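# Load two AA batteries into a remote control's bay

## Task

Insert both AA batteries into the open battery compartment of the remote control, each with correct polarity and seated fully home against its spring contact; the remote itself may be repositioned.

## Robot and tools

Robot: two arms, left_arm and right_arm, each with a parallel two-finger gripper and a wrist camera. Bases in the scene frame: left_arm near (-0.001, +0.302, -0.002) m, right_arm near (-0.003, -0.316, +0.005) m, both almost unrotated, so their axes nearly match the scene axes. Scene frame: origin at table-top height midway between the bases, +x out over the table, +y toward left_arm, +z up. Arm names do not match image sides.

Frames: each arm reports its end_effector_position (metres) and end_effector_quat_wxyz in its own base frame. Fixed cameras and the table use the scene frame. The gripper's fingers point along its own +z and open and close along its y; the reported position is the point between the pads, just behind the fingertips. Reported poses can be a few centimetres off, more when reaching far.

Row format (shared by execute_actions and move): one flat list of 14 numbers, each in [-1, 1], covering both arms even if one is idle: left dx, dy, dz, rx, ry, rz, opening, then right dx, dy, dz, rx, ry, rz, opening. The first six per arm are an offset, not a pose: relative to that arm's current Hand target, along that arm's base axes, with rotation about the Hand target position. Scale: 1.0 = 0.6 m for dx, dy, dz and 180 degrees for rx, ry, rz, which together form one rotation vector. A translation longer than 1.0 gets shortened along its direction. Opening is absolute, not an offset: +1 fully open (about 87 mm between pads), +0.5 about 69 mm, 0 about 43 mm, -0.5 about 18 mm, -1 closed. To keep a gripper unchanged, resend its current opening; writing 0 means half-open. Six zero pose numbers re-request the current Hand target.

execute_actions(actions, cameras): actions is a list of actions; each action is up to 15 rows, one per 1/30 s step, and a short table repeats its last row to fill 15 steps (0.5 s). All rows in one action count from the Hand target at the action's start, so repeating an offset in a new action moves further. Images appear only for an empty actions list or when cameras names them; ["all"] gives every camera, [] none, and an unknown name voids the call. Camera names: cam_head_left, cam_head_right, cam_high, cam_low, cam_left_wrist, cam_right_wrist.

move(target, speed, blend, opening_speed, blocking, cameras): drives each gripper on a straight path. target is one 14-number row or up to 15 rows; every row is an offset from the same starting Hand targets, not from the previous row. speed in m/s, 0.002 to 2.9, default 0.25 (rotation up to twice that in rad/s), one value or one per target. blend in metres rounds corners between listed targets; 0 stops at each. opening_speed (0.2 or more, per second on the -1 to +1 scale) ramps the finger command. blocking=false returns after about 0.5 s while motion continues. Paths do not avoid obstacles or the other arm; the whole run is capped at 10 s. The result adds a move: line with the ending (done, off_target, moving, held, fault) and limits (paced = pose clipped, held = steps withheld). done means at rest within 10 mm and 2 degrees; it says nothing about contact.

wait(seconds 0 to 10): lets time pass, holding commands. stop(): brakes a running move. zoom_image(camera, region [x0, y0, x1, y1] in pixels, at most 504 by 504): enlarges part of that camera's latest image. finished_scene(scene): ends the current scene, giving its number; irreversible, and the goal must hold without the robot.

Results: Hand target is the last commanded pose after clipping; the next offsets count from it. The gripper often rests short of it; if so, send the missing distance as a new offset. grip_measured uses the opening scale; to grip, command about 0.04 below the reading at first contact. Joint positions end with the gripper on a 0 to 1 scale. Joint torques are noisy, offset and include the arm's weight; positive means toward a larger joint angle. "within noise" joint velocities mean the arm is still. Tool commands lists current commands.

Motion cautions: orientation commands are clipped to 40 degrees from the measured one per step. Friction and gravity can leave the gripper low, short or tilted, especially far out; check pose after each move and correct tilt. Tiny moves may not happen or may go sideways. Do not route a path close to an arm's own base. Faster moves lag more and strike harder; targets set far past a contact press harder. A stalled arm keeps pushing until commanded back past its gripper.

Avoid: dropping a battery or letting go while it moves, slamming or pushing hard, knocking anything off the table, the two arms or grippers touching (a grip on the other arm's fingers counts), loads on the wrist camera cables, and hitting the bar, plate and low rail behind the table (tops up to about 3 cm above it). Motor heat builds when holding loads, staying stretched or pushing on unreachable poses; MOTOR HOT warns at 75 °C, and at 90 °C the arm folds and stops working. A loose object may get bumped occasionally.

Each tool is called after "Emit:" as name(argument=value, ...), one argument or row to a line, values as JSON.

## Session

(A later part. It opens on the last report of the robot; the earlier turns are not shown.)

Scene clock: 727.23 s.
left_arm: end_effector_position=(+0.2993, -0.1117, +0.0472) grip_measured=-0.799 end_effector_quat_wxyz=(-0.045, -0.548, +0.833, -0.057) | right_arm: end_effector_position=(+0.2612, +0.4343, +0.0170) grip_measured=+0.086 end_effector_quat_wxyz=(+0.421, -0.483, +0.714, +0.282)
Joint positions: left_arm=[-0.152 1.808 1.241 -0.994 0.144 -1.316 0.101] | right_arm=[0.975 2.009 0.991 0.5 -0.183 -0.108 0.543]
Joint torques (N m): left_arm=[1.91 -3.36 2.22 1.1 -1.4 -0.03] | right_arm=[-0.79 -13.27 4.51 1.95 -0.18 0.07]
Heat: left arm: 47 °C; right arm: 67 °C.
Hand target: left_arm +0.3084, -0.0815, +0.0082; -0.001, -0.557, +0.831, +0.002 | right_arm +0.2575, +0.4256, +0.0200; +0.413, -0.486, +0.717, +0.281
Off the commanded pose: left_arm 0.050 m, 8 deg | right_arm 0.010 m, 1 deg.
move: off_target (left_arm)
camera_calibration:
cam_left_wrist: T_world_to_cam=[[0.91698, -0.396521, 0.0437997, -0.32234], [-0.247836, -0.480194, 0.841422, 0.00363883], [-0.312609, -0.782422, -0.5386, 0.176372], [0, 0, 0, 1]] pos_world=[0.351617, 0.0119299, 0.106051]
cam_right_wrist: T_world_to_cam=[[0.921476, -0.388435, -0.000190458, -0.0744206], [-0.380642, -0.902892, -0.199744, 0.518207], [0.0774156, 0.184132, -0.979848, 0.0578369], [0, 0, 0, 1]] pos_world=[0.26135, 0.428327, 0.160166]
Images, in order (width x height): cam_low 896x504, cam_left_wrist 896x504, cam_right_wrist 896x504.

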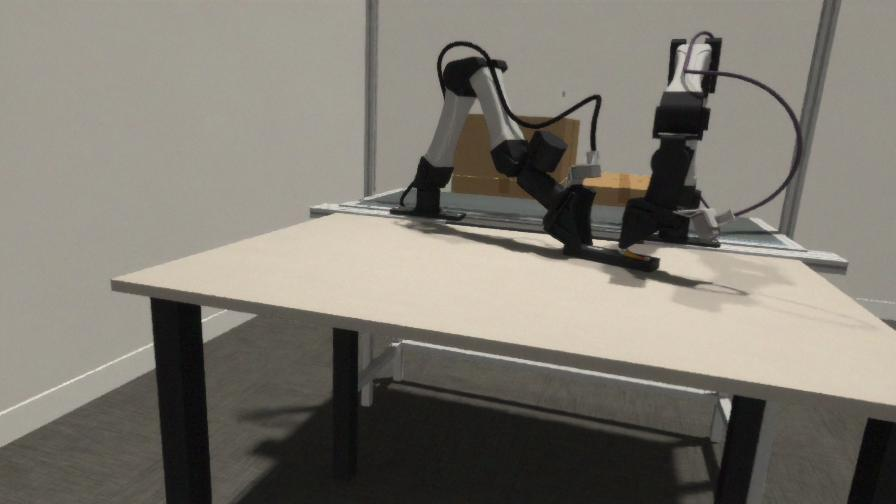

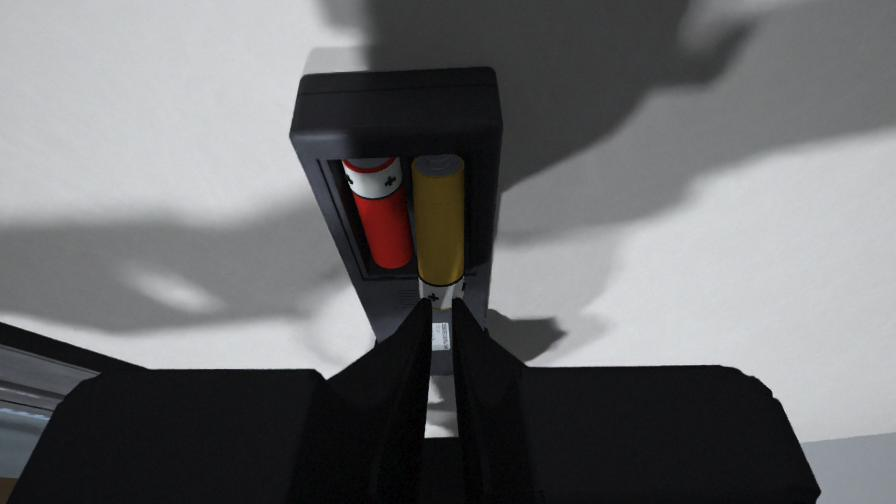

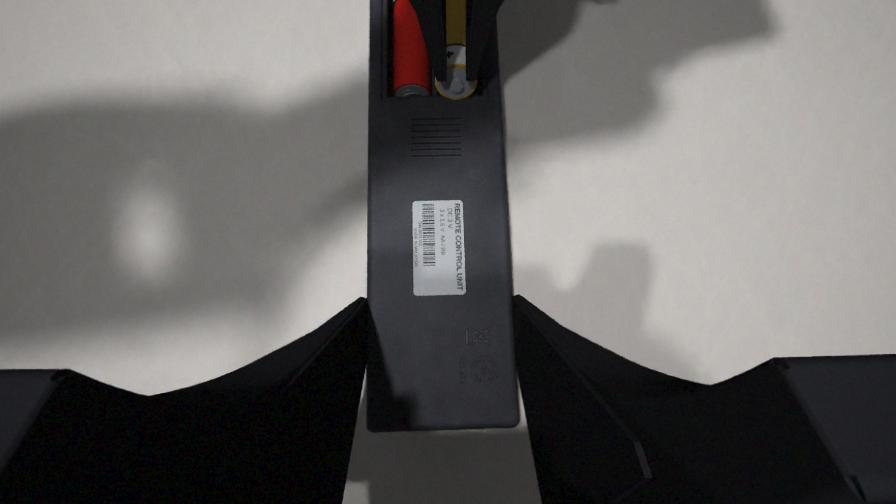

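Emit:
move(
  target=[
    [-0.0148, -0.05, 0.1197, 0, 0, 0, -0.8, 0, 0, 0, 0, 0, 0, 0.0],
    [-0.0223, -0.07, 0.1063, 0, 0, 0, -0.8, 0, 0, 0, 0, 0, 0, 0.0],
    [-0.0223, -0.07, 0.0613, 0, 0, 0, -0.8, 0, 0, 0, 0, 0, 0, 0.0],
  ],
  speed=[0.12, 0.12, 0.08],
  blend=[0.002, 0.002, 0],
  cameras=["cam_left_wrist", "cam_right_wrist", "cam_low"],
)

Emit:
zoom_image(
  camera="cam_low",
  region=[610, 225, 670, 275],
)

Emit:
zoom_image(
  camera="cam_left_wrist",
  region=[360, 180, 560, 360],
)

Emit:
zoom_image(
  camera="cam_right_wrist",
  region=[350, 0, 520, 110],
)

Scene clock: 746.87 s.
left_arm: end_effector_position=(+0.2957, -0.1246, +0.0496) grip_measured=-0.800 end_effector_quat_wxyz=(-0.003, -0.554, +0.832, -0.003) | right_arm: end_effector_position=(+0.2602, +0.4327, +0.0172) grip_measured=+0.086 end_effector_quat_wxyz=(+0.420, -0.483, +0.715, +0.282)
Joint positions: left_arm=[-0.265 1.805 1.278 -1.042 0.009 -1.44 0.1] | right_arm=[0.975 2.003 0.983 0.5 -0.183 -0.108 0.543]
Joint torques (N m): left_arm=[-0.32 -8.13 4.56 0.4 -0.12 -0.19] | right_arm=[-0.79 -12.78 5.18 1.94 -0.17 0.07]
Heat: left arm: 44 °C; right arm: 62 °C.
Hand target: left_arm +0.2948, -0.1235, +0.0449; -0.002, -0.556, +0.831, +0.002 | right_arm +0.2575, +0.4257, +0.0201; +0.414, -0.486, +0.717, +0.281
Off the commanded pose: left_arm 0.005 m, 1 deg | right_arm 0.008 m, 1 deg.
move: done
camera_calibration:
cam_left_wrist: T_world_to_cam=[[0.921211, -0.389063, -0.00045436, -0.322402], [-0.249648, -0.592002, 0.766296, -0.0150566], [-0.298406, -0.705807, -0.642488, 0.176876], [0, 0, 0, 1]] pos_world=[0.346022, -0.00950824, 0.125032]
cam_right_wrist: T_world_to_cam=[[0.921486, -0.388411, -0.000392563, -0.0740227], [-0.380739, -0.903085, -0.198685, 0.516558], [0.076817, 0.183235, -0.980063, 0.0590378], [0, 0, 0, 1]] pos_world=[0.26035, 0.426926, 0.160464]
Images, in order (width x height): cam_low 896x504, cam_left_wrist 896x504, cam_right_wrist 896x504.

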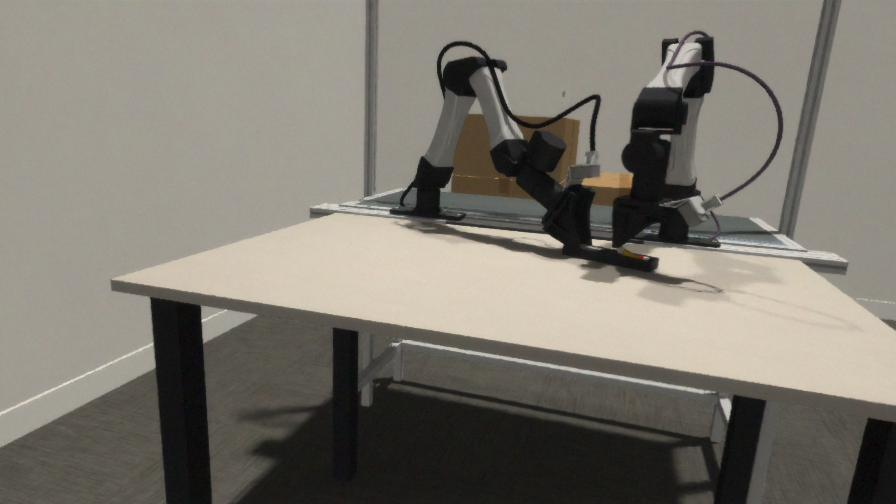

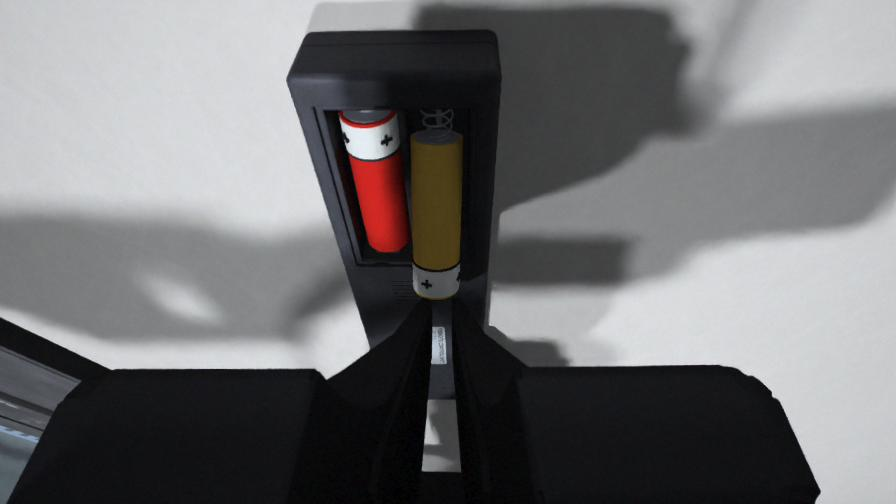

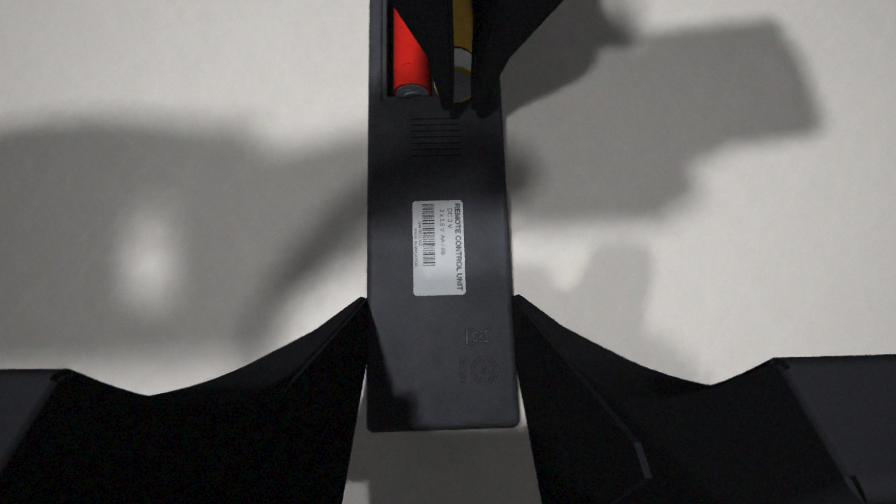

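Scaled by 8.400.

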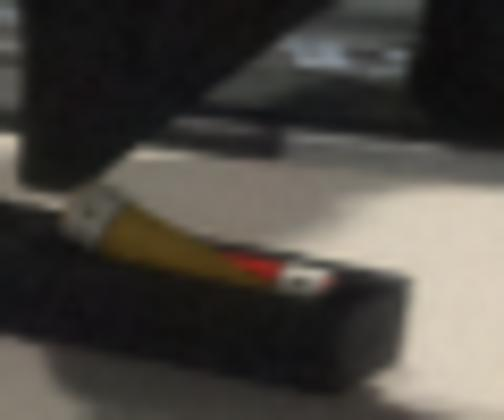

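Scaled by 2.520.

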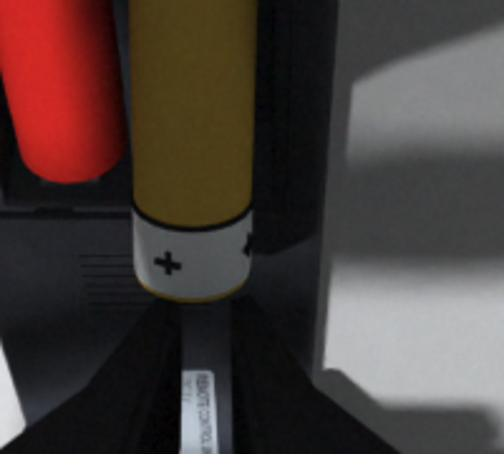

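Scaled by 2.965.

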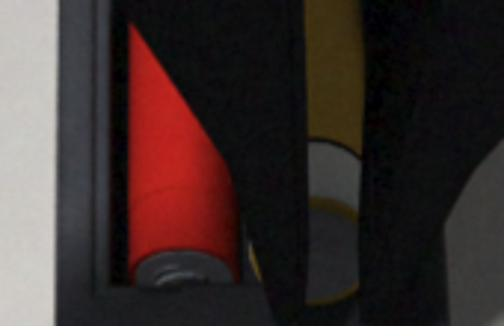

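Emit:
move(
  target=[
    [0.0007, 0.0087, -0.0168, 0, 0, 0, -0.8, 0, 0, 0, 0, 0, 0, 0.0],
    [0.0038, 0.0218, -0.0317, 0, 0, 0, -0.8, -0.003, -0.0078, 0, 0, 0, 0, 0.0],
    [0.0103, 0.0442, -0.0417, 0, 0, 0, -0.8, -0.003, -0.0078, 0, 0, 0, 0, 0.0],
    [0.0147, 0.0603, -0.0613, 0, 0, 0, -0.8, -0.003, -0.0078, 0, 0, 0, 0, 0.0],
  ],
  speed=0.06,
  blend=[0.002, 0.002, 0.002, 0],
  cameras=["cam_left_wrist", "cam_right_wrist", "cam_low"],
)

Emit:
zoom_image(
  camera="cam_low",
  region=[610, 225, 670, 275],
)

Emit:
zoom_image(
  camera="cam_left_wrist",
  region=[360, 180, 560, 360],
)

Emit:
zoom_image(
  camera="cam_right_wrist",
  region=[350, 0, 520, 110],
)

Scene clock: 756.67 s.
left_arm: end_effector_position=(+0.2937, -0.1197, +0.0366) grip_measured=-0.800 end_effector_quat_wxyz=(-0.046, -0.546, +0.835, -0.049) | right_arm: end_effector_position=(+0.2583, +0.4304, +0.0169) grip_measured=+0.086 end_effector_quat_wxyz=(+0.420, -0.483, +0.714, +0.282)
Joint positions: left_arm=[-0.184 1.817 1.21 -0.962 0.135 -1.342 0.1] | right_arm=[0.975 1.995 0.968 0.509 -0.184 -0.108 0.543]
Joint torques (N m): left_arm=[2.92 -4.7 3.36 0.88 -1.36 -0.02] | right_arm=[-1.07 -13.19 4.48 1.93 -0.18 0.05]
Heat: left arm: 45 °C; right arm: 62 °C.
Hand target: left_arm +0.3038, -0.0873, +0.0082; -0.001, -0.557, +0.831, +0.002 | right_arm +0.2557, +0.4209, +0.0200; +0.413, -0.486, +0.717, +0.281
Off the commanded pose: left_arm 0.044 m, 8 deg | right_arm 0.010 m, 1 deg.
move: off_target (left_arm)
camera_calibration:
cam_left_wrist: T_world_to_cam=[[0.914705, -0.403005, 0.0300236, -0.319567], [-0.242405, -0.487708, 0.838678, 0.00502784], [-0.323349, -0.774421, -0.543799, 0.166938], [0, 0, 0, 1]] pos_world=[0.347508, 0.00294469, 0.0961584]
cam_right_wrist: T_world_to_cam=[[0.922006, -0.387174, -0.000867737, -0.0738234], [-0.379521, -0.903333, -0.199882, 0.513502], [0.0766053, 0.184622, -0.97982, 0.0587761], [0, 0, 0, 1]] pos_world=[0.258448, 0.42443, 0.160166]
Images, in order (width x height): cam_low 896x504, cam_left_wrist 896x504, cam_right_wrist 896x504.

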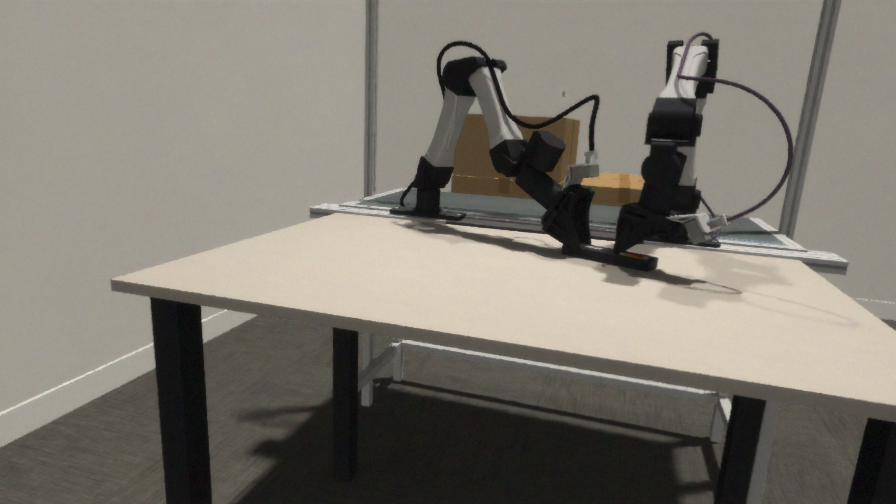

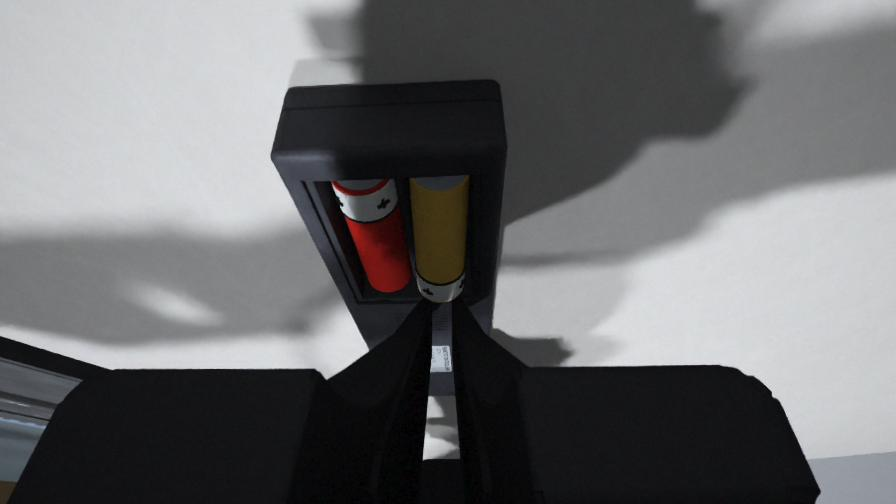

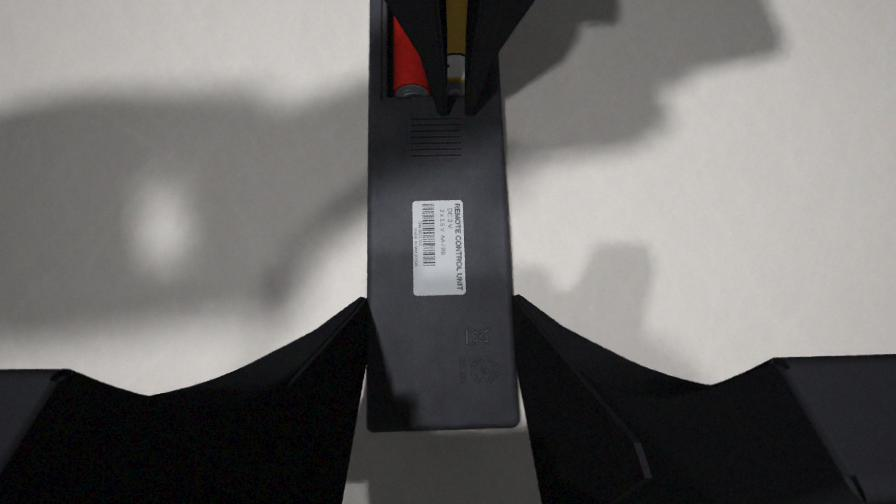

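Scaled by 8.400.

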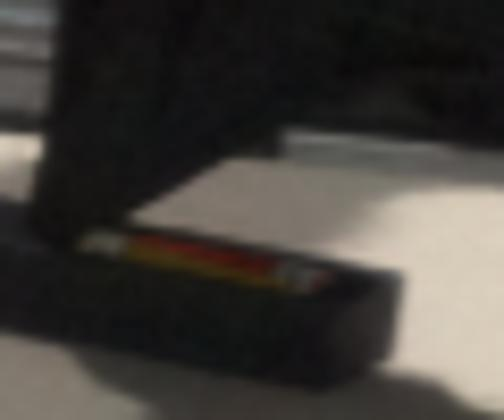

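Scaled by 2.520.

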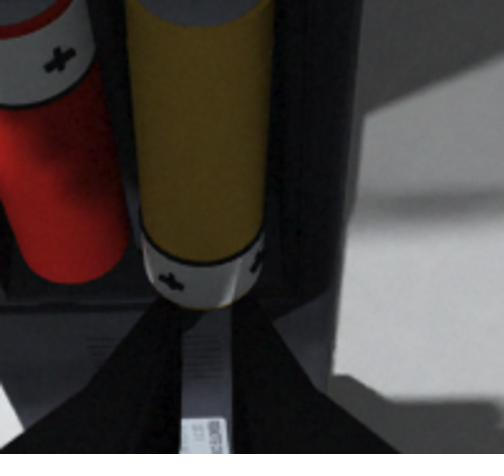

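Scaled by 2.965.

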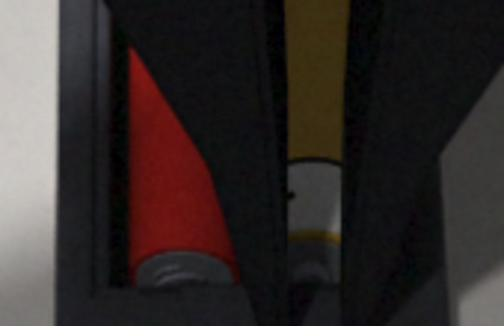

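Emit:
move(
  target=[
    [-0.0168, -0.054, 0.0473, 0, 0, 0, -0.8, 0.0037, 0.0093, 0, 0, 0, 0, 0.0],
    [-0.0168, -0.054, 0.123, 0, 0, 0, -0.8, 0.0037, 0.0093, 0, 0, 0, 0, 0.0],
    [-0.008, -0.0282, 0.103, 0, 0, 0, -0.76, 0.0037, 0.0093, 0, 0, 0, 0, 0.0],
    [-0.008, -0.0282, 0.0697, 0, 0, 0, -0.76, 0.0037, 0.0093, 0, 0, 0, 0, 0.0],
  ],
  speed=[0.06, 0.12, 0.12, 0.1],
  blend=[0, 0.003, 0.003, 0],
  cameras=["cam_left_wrist", "cam_right_wrist", "cam_low"],
)

Emit:
zoom_image(
  camera="cam_low",
  region=[610, 225, 670, 275],
)

Emit:
zoom_image(
  camera="cam_left_wrist",
  region=[330, 140, 530, 320],
)

Emit:
zoom_image(
  camera="cam_right_wrist",
  region=[350, 0, 520, 110],
)

Scene clock: 774.67 s.
left_arm: end_effector_position=(+0.3001, -0.1075, +0.0561) grip_measured=-0.760 end_effector_quat_wxyz=(+0.000, -0.557, +0.830, -0.005) | right_arm: end_effector_position=(+0.2583, +0.4304, +0.0169) grip_measured=+0.086 end_effector_quat_wxyz=(+0.420, -0.483, +0.714, +0.282)
Joint positions: left_arm=[-0.211 1.793 1.289 -1.061 0.007 -1.393 0.12] | right_arm=[0.975 1.995 0.968 0.509 -0.184 -0.108 0.543]
Joint torques (N m): left_arm=[0.64 -7.6 4.59 0.53 -0.09 0] | right_arm=[-0.75 -11.81 6.94 1.83 -0.15 0.07]
Heat: left arm: 44 °C; right arm: 66 °C.
Hand target: left_arm +0.2989, -0.1042, +0.0499; -0.001, -0.557, +0.831, +0.002 | right_arm +0.2579, +0.4265, +0.0200; +0.413, -0.486, +0.717, +0.281
Off the commanded pose: left_arm 0.007 m, 1 deg | right_arm 0.005 m, 1 deg.
move: done; blend cut to 0 m at target 3
camera_calibration:
cam_left_wrist: T_world_to_cam=[[0.924011, -0.382325, 0.00555595, -0.320312], [-0.250459, -0.594208, 0.764321, -0.00878352], [-0.288918, -0.707633, -0.644811, 0.191587], [0, 0, 0, 1]] pos_world=[0.349125, 0.00789105, 0.132031]
cam_right_wrist: T_world_to_cam=[[0.922006, -0.387174, -0.000867737, -0.0738234], [-0.379521, -0.903333, -0.199882, 0.513502], [0.0766053, 0.184622, -0.97982, 0.0587761], [0, 0, 0, 1]] pos_world=[0.258448, 0.42443, 0.160166]
Images, in order (width x height): cam_low 896x504, cam_left_wrist 896x504, cam_right_wrist 896x504.

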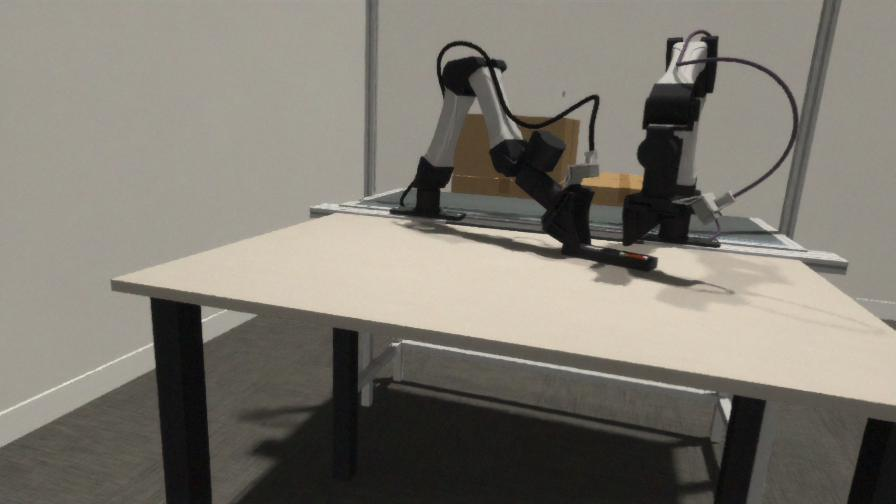

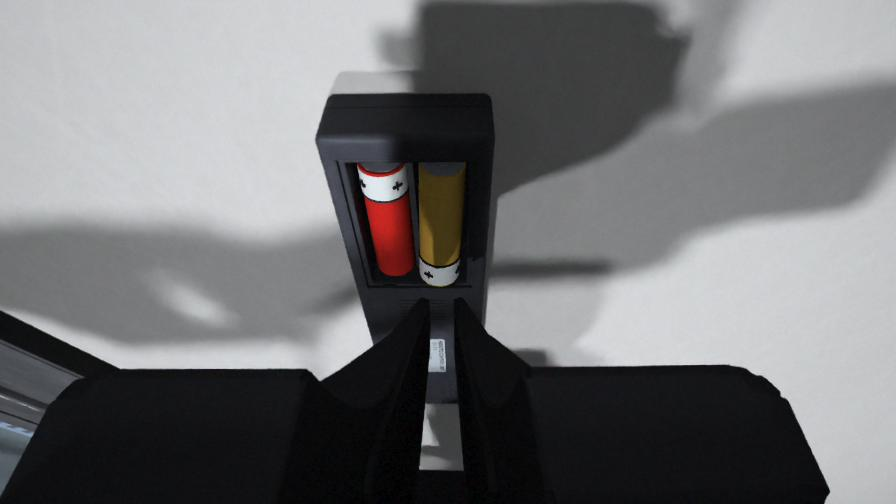

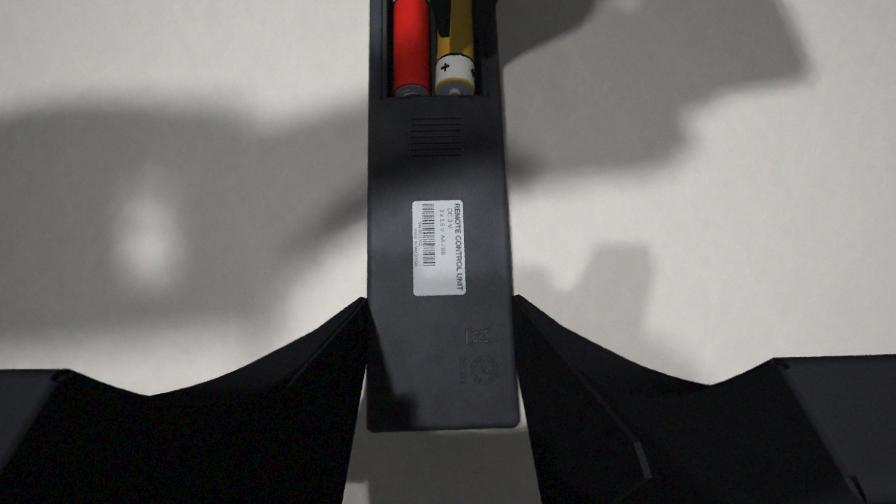

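Scaled by 8.400.

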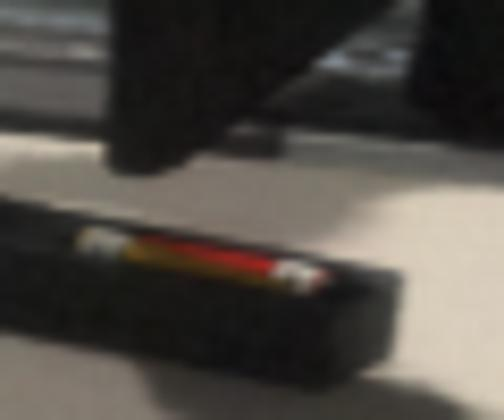

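Scaled by 2.520.

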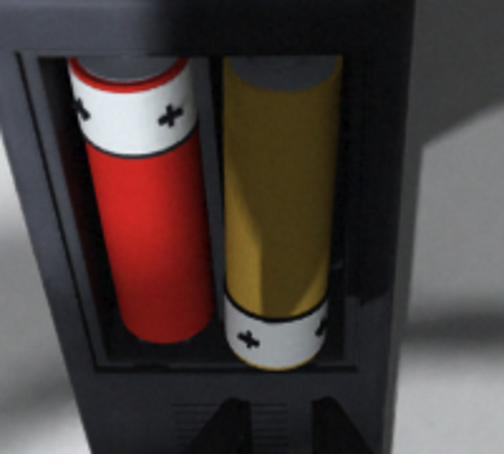

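Scaled by 2.965.

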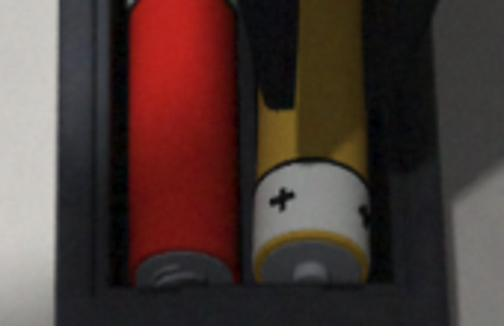

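Emit:
move(
  target=[
    [-0.003, 0.001, -0.035, 0, 0, 0, -0.76, 0, 0, 0, 0, 0, 0, 0.0],
    [-0.0072, 0.0023, -0.08, 0, 0, 0, -0.76, 0, 0, 0, 0, 0, 0, 0.0],
  ],
  speed=0.06,
  blend=[0.003, 0],
  cameras=["cam_left_wrist", "cam_right_wrist", "cam_low"],
)

Emit:
zoom_image(
  camera="cam_low",
  region=[610, 225, 670, 275],
)

Emit:
zoom_image(
  camera="cam_left_wrist",
  region=[330, 180, 530, 360],
)

Emit:
zoom_image(
  camera="cam_right_wrist",
  region=[350, 0, 520, 110],
)

Scene clock: 784.00 s.
left_arm: end_effector_position=(+0.2986, -0.1075, +0.0356) grip_measured=-0.759 end_effector_quat_wxyz=(+0.002, -0.557, +0.830, -0.024) | right_arm: end_effector_position=(+0.2582, +0.4303, +0.0169) grip_measured=+0.086 end_effector_quat_wxyz=(+0.420, -0.483, +0.714, +0.282)
Joint positions: left_arm=[-0.199 1.784 1.189 -0.938 0.031 -1.381 0.121] | right_arm=[0.975 1.995 0.968 0.508 -0.185 -0.108 0.543]
Joint torques (N m): left_arm=[-0.17 -2.95 1.14 1.06 -0.33 -0.21] | right_arm=[-0.73 -11.81 6.93 1.84 -0.15 0.07]
Heat: left arm: 43 °C; right arm: 66 °C.
Hand target: left_arm +0.2946, -0.1029, +0.0020; -0.001, -0.556, +0.831, +0.002 | right_arm +0.2579, +0.4265, +0.0200; +0.413, -0.486, +0.717, +0.281
Off the commanded pose: left_arm 0.034 m, 3 deg | right_arm 0.005 m, 1 deg.
move: off_target (left_arm)
camera_calibration:
cam_left_wrist: T_world_to_cam=[[0.923194, -0.382181, 0.0406317, -0.319759], [-0.270496, -0.571001, 0.775107, 0.0146], [-0.273031, -0.726564, -0.630523, 0.170701], [0, 0, 0, 1]] pos_world=[0.345755, 0.0101558, 0.109307]
cam_right_wrist: T_world_to_cam=[[0.922122, -0.386897, -0.00123799, -0.0739112], [-0.379339, -0.903471, -0.199606, 0.513449], [0.0761084, 0.184531, -0.979875, 0.0588533], [0, 0, 0, 1]] pos_world=[0.258447, 0.42443, 0.160065]
Images, in order (width x height): cam_low 896x504, cam_left_wrist 896x504, cam_right_wrist 896x504.

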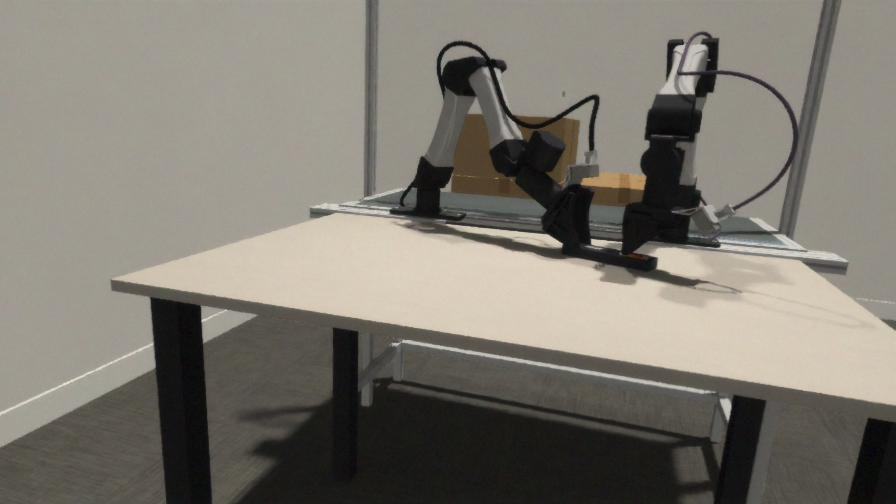

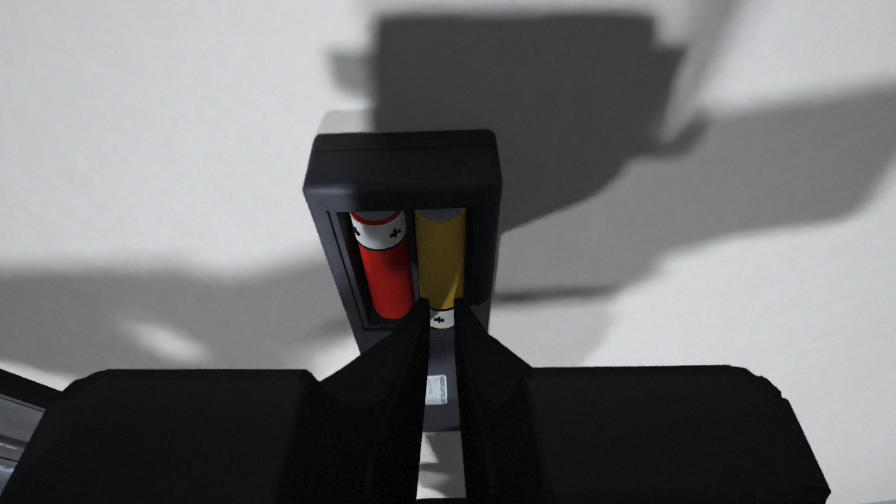

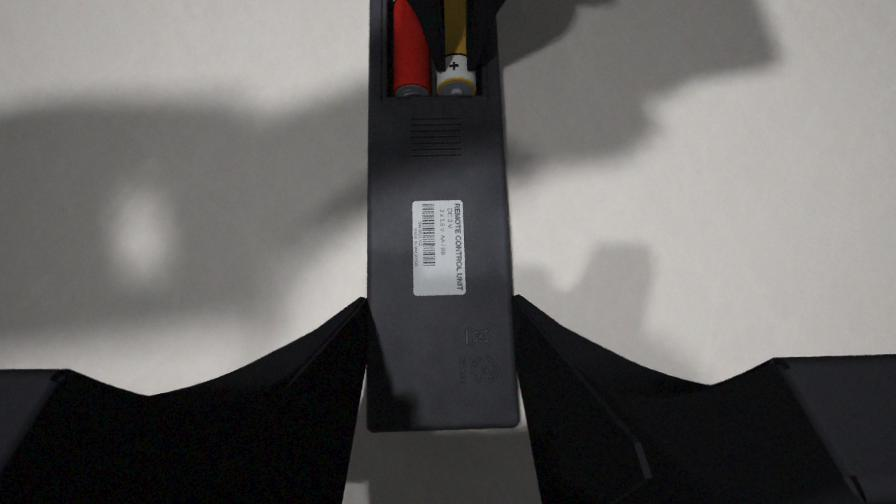

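Scaled by 8.400.

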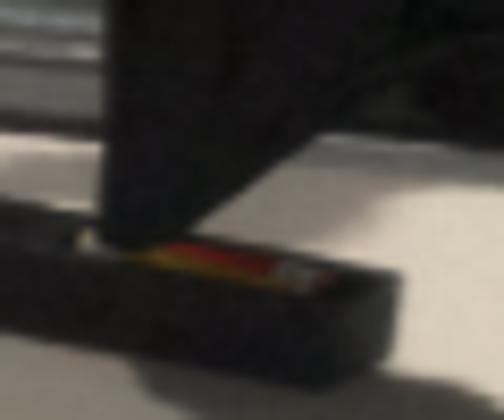

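Scaled by 2.520.

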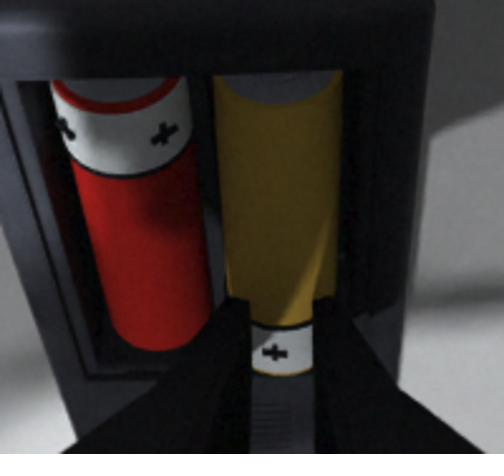

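Scaled by 2.965.

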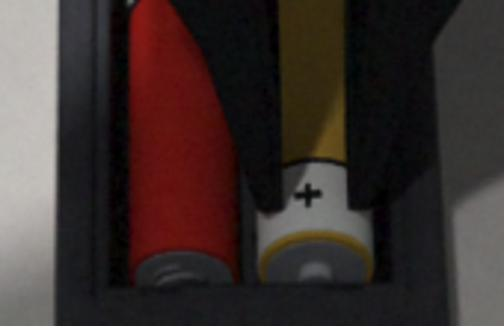

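Emit:
move(
  target=[-0.0047, 0.0017, -0.0333, 0, 0, 0, -0.76, 0, 0, 0, 0, 0, 0, 0.0],
  speed=0.06,
  cameras=["cam_left_wrist", "cam_right_wrist", "cam_low"],
)

Emit:
zoom_image(
  camera="cam_left_wrist",
  region=[330, 180, 530, 360],
)

Emit:
zoom_image(
  camera="cam_right_wrist",
  region=[350, 0, 520, 110],
)

Scene clock: 788.80 s.
left_arm: end_effector_position=(+0.2964, -0.1066, +0.0310) grip_measured=-0.758 end_effector_quat_wxyz=(+0.002, -0.557, +0.830, -0.035) | right_arm: end_effector_position=(+0.2582, +0.4303, +0.0169) grip_measured=+0.086 end_effector_quat_wxyz=(+0.420, -0.483, +0.714, +0.282)
Joint positions: left_arm=[-0.189 1.77 1.149 -0.897 0.046 -1.372 0.121] | right_arm=[0.975 1.995 0.968 0.508 -0.185 -0.108 0.543]
Joint torques (N m): left_arm=[-0.83 -0.01 -0.1 1.42 -0.46 -0.13] | right_arm=[-0.76 -11.82 6.94 1.84 -0.15 0.07]
Heat: left arm: 43 °C; right arm: 66 °C.
Hand target: left_arm +0.2919, -0.1018, -0.0179; -0.001, -0.557, +0.831, +0.002 | right_arm +0.2579, +0.4265, +0.0200; +0.413, -0.486, +0.717, +0.281
Off the commanded pose: left_arm 0.049 m, 4 deg | right_arm 0.005 m, 1 deg.
move: off_target (left_arm)
camera_calibration:
cam_left_wrist: T_world_to_cam=[[0.92266, -0.381168, 0.0583953, -0.317524], [-0.279766, -0.557454, 0.78165, 0.0221044], [-0.265388, -0.737534, -0.620978, 0.163983], [0, 0, 0, 1]] pos_world=[0.34267, 0.0122348, 0.103094]
cam_right_wrist: T_world_to_cam=[[0.922122, -0.386897, -0.00123799, -0.0739112], [-0.379339, -0.903471, -0.199606, 0.513449], [0.0761084, 0.184531, -0.979875, 0.0588533], [0, 0, 0, 1]] pos_world=[0.258447, 0.42443, 0.160065]
Images, in order (width x height): cam_low 896x504, cam_left_wrist 896x504, cam_right_wrist 896x504.

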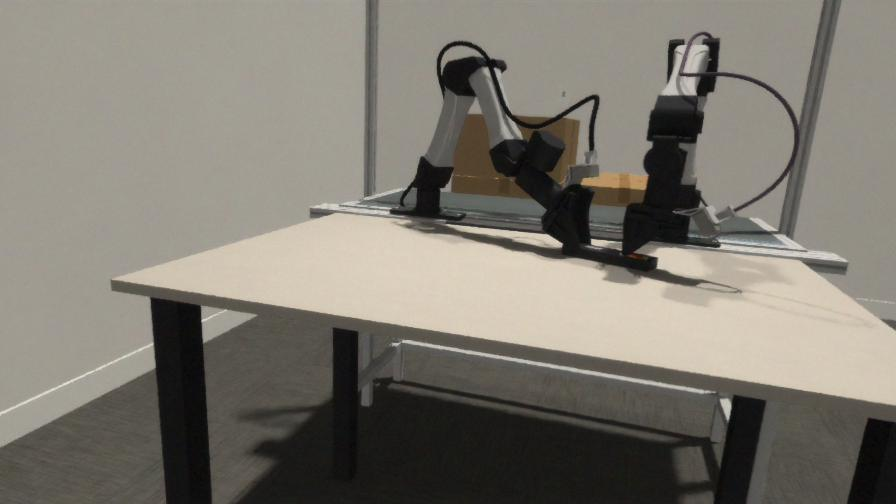

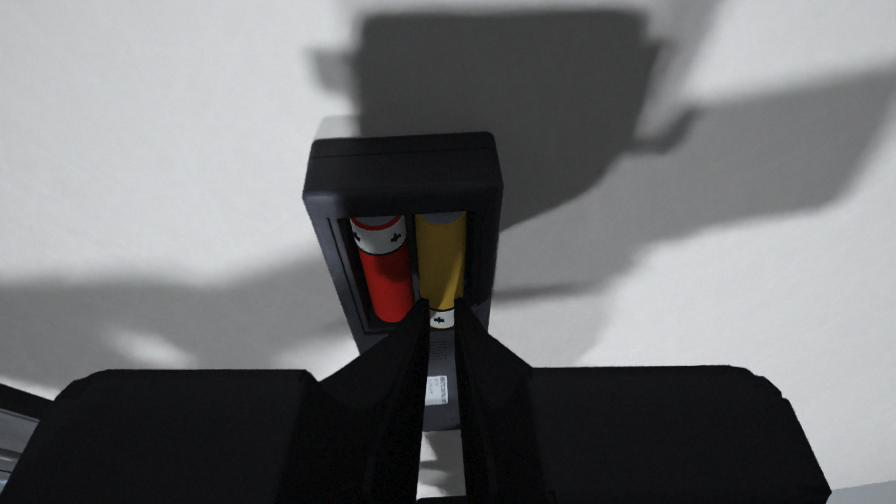

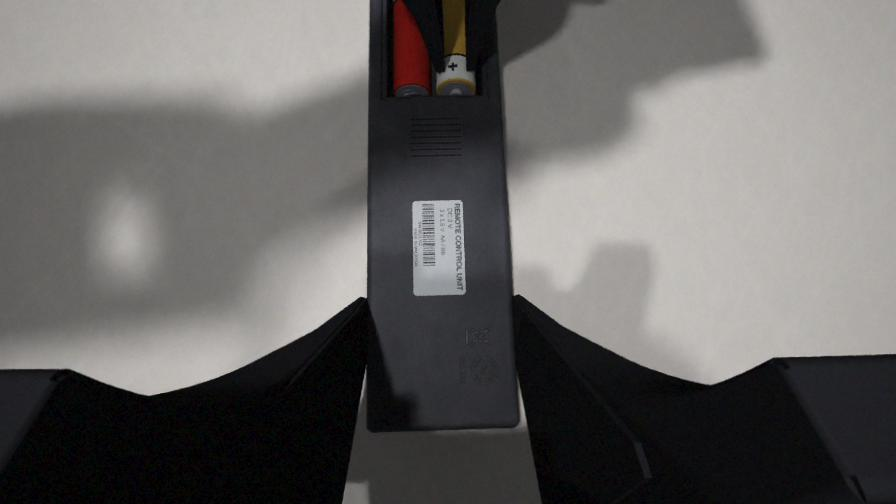

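Scaled by 2.520.

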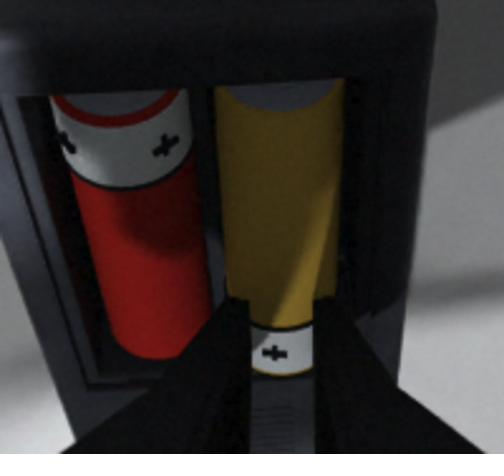

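Scaled by 2.965.

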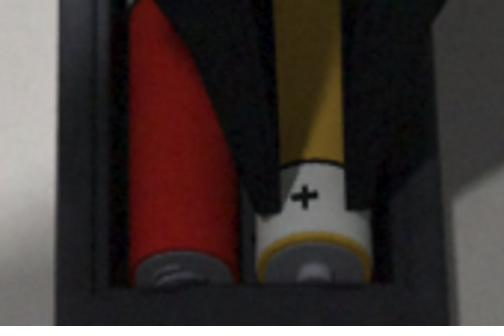

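Emit:
move(
  target=[
    [0.0075, -0.0075, 0.1, 0, 0, 0, -0.76, 0, 0, 0, 0, 0, 0, 0.0],
    [0.0075, -0.0075, 0.2, 0, 0, 0, -0.76, 0, 0, 0, 0, 0, 0, 0.0],
  ],
  speed=[0.1, 0.2],
  blend=[0.01, 0],
  cameras=["cam_left_wrist", "cam_right_wrist", "cam_low"],
)

Emit:
zoom_image(
  camera="cam_left_wrist",
  region=[340, 80, 500, 240],
)

Emit:
zoom_image(
  camera="cam_right_wrist",
  region=[350, 0, 520, 110],
)

Emit:
zoom_image(
  camera="cam_low",
  region=[615, 235, 665, 275],
)

Scene clock: 807.90 s.
left_arm: end_effector_position=(+0.2961, -0.1057, +0.0929) grip_measured=-0.760 end_effector_quat_wxyz=(-0.010, -0.556, +0.831, +0.005) | right_arm: end_effector_position=(+0.2582, +0.4303, +0.0169) grip_measured=+0.086 end_effector_quat_wxyz=(+0.420, -0.483, +0.714, +0.282)
Joint positions: left_arm=[-0.208 1.777 1.417 -1.233 0.008 -1.387 0.12] | right_arm=[0.975 1.995 0.968 0.508 -0.185 -0.108 0.543]
Joint torques (N m): left_arm=[-0.46 -10.3 7.05 0.11 -0.18 -0.15] | right_arm=[-0.76 -11.79 6.94 1.84 -0.16 0.07]
Heat: left arm: 41 °C; right arm: 66 °C.
Hand target: left_arm +0.2964, -0.1063, +0.1020; -0.001, -0.557, +0.831, +0.002 | right_arm +0.2579, +0.4265, +0.0200; +0.413, -0.486, +0.717, +0.281
Off the commanded pose: left_arm 0.009 m, 1 deg | right_arm 0.005 m, 1 deg.
move: done
camera_calibration:
cam_left_wrist: T_world_to_cam=[[0.92291, -0.384396, -0.0218546, -0.3135], [-0.230448, -0.596982, 0.768444, -0.0434823], [-0.308433, -0.704168, -0.639544, 0.221059], [0, 0, 0, 1]] pos_world=[0.347494, 0.00919653, 0.167939]
cam_right_wrist: T_world_to_cam=[[0.922122, -0.386897, -0.00123799, -0.0739112], [-0.379339, -0.903471, -0.199606, 0.513449], [0.0761084, 0.184531, -0.979875, 0.0588533], [0, 0, 0, 1]] pos_world=[0.258447, 0.42443, 0.160065]
Images, in order (width x height): cam_low 896x504, cam_left_wrist 896x504, cam_right_wrist 896x504.

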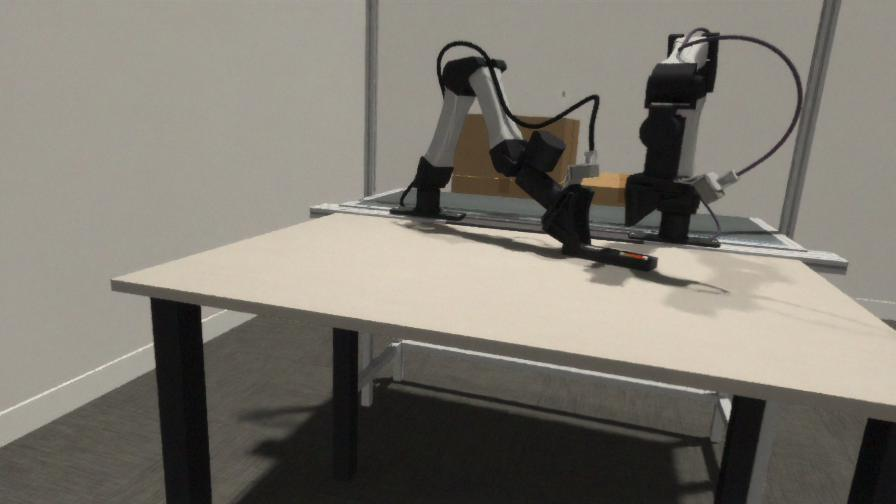

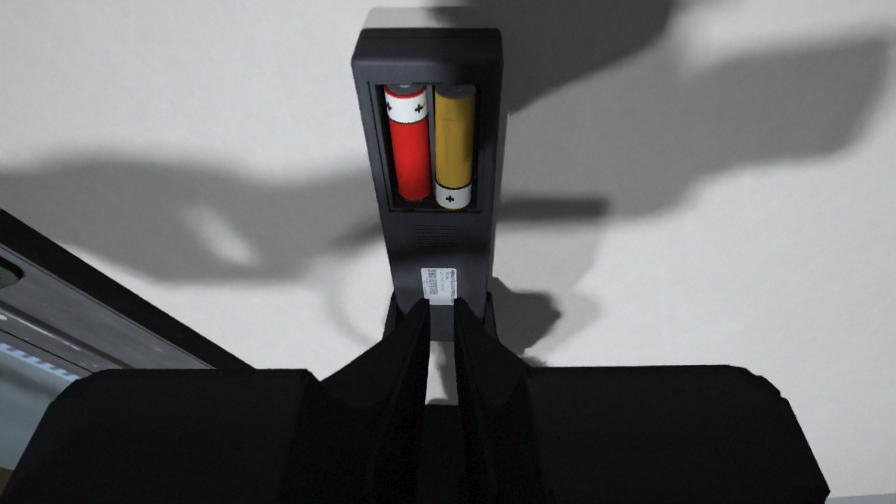

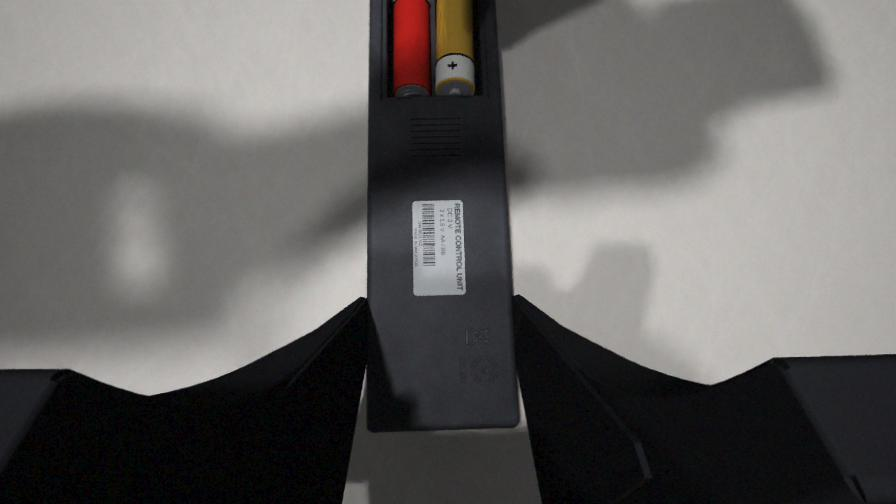

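Scaled by 3.150.

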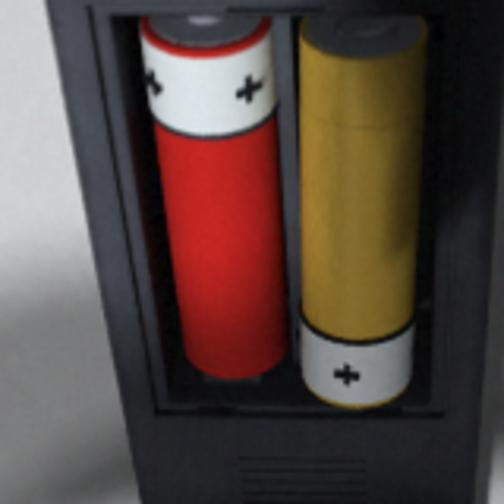

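Scaled by 2.965.

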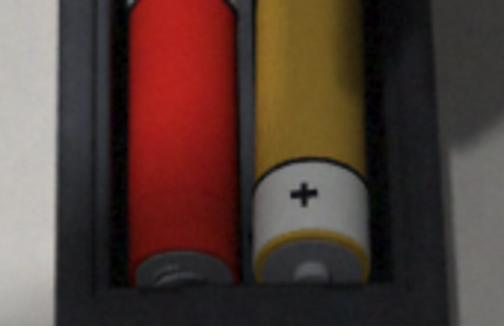

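Scaled by 10.080.

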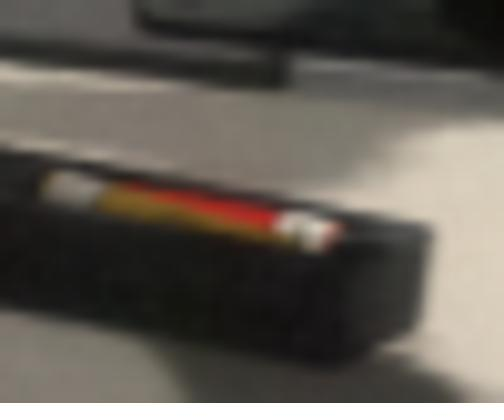

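Emit:
move(
  target=[0.001, -0.006, -0.0767, 0, 0, 0, -0.84, 0, 0, 0, 0, 0, 0, 0.0],
  speed=0.12,
  cameras=["cam_left_wrist"],
)

Emit:
zoom_image(
  camera="cam_left_wrist",
  region=[340, 160, 540, 320],
)

Scene clock: 830.50 s.
left_arm: end_effector_position=(+0.2987, -0.1097, +0.0640) grip_measured=-0.840 end_effector_quat_wxyz=(+0.002, -0.556, +0.831, -0.007) | right_arm: end_effector_position=(+0.2582, +0.4303, +0.0169) grip_measured=+0.086 end_effector_quat_wxyz=(+0.420, -0.483, +0.714, +0.282)
Joint positions: left_arm=[-0.218 1.777 1.302 -1.083 0.008 -1.398 0.08] | right_arm=[0.975 1.995 0.968 0.508 -0.185 -0.108 0.543]
Joint torques (N m): left_arm=[-0.58 -6.84 4.64 0.53 -0.14 -0.14] | right_arm=[-0.76 -11.78 6.94 1.84 -0.15 0.07]
Heat: left arm: 45 °C; right arm: 66 °C.
Hand target: left_arm +0.2969, -0.1100, +0.0559; -0.001, -0.557, +0.831, +0.002 | right_arm +0.2579, +0.4265, +0.0200; +0.413, -0.486, +0.717, +0.281
Off the commanded pose: left_arm 0.008 m, 1 deg | right_arm 0.005 m, 1 deg.
move: done
camera_calibration:
cam_left_wrist: T_world_to_cam=[[0.922929, -0.384792, 0.0117074, -0.32029], [-0.256373, -0.591659, 0.764338, -0.014463], [-0.287185, -0.708431, -0.644709, 0.194078], [0, 0, 0, 1]] pos_world=[0.347633, 0.00568865, 0.139928]
Images, in order (width x height): cam_left_wrist 896x504.

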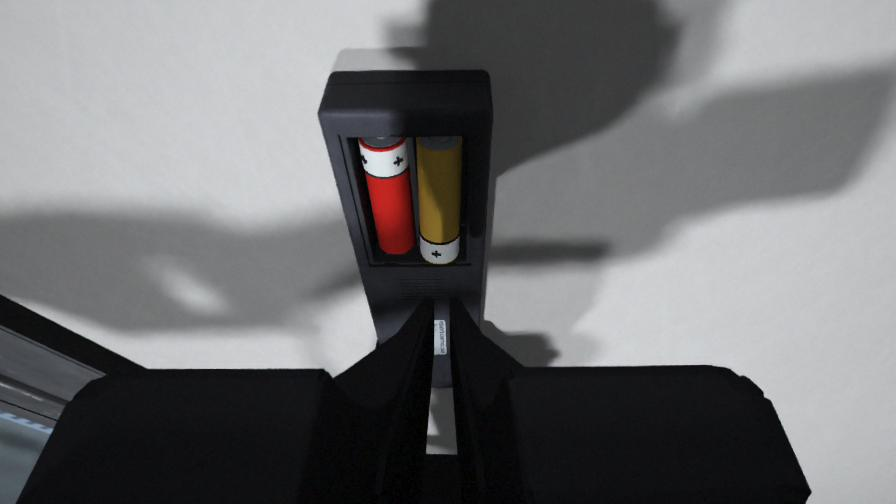

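Scaled by 2.520.

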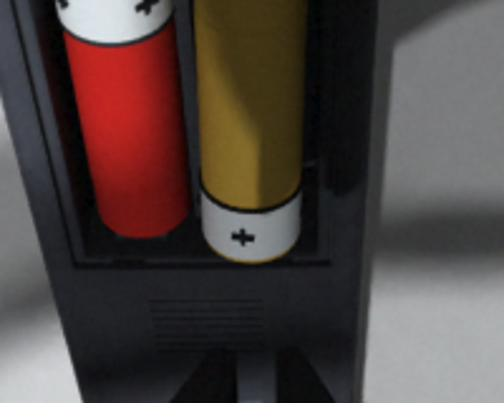

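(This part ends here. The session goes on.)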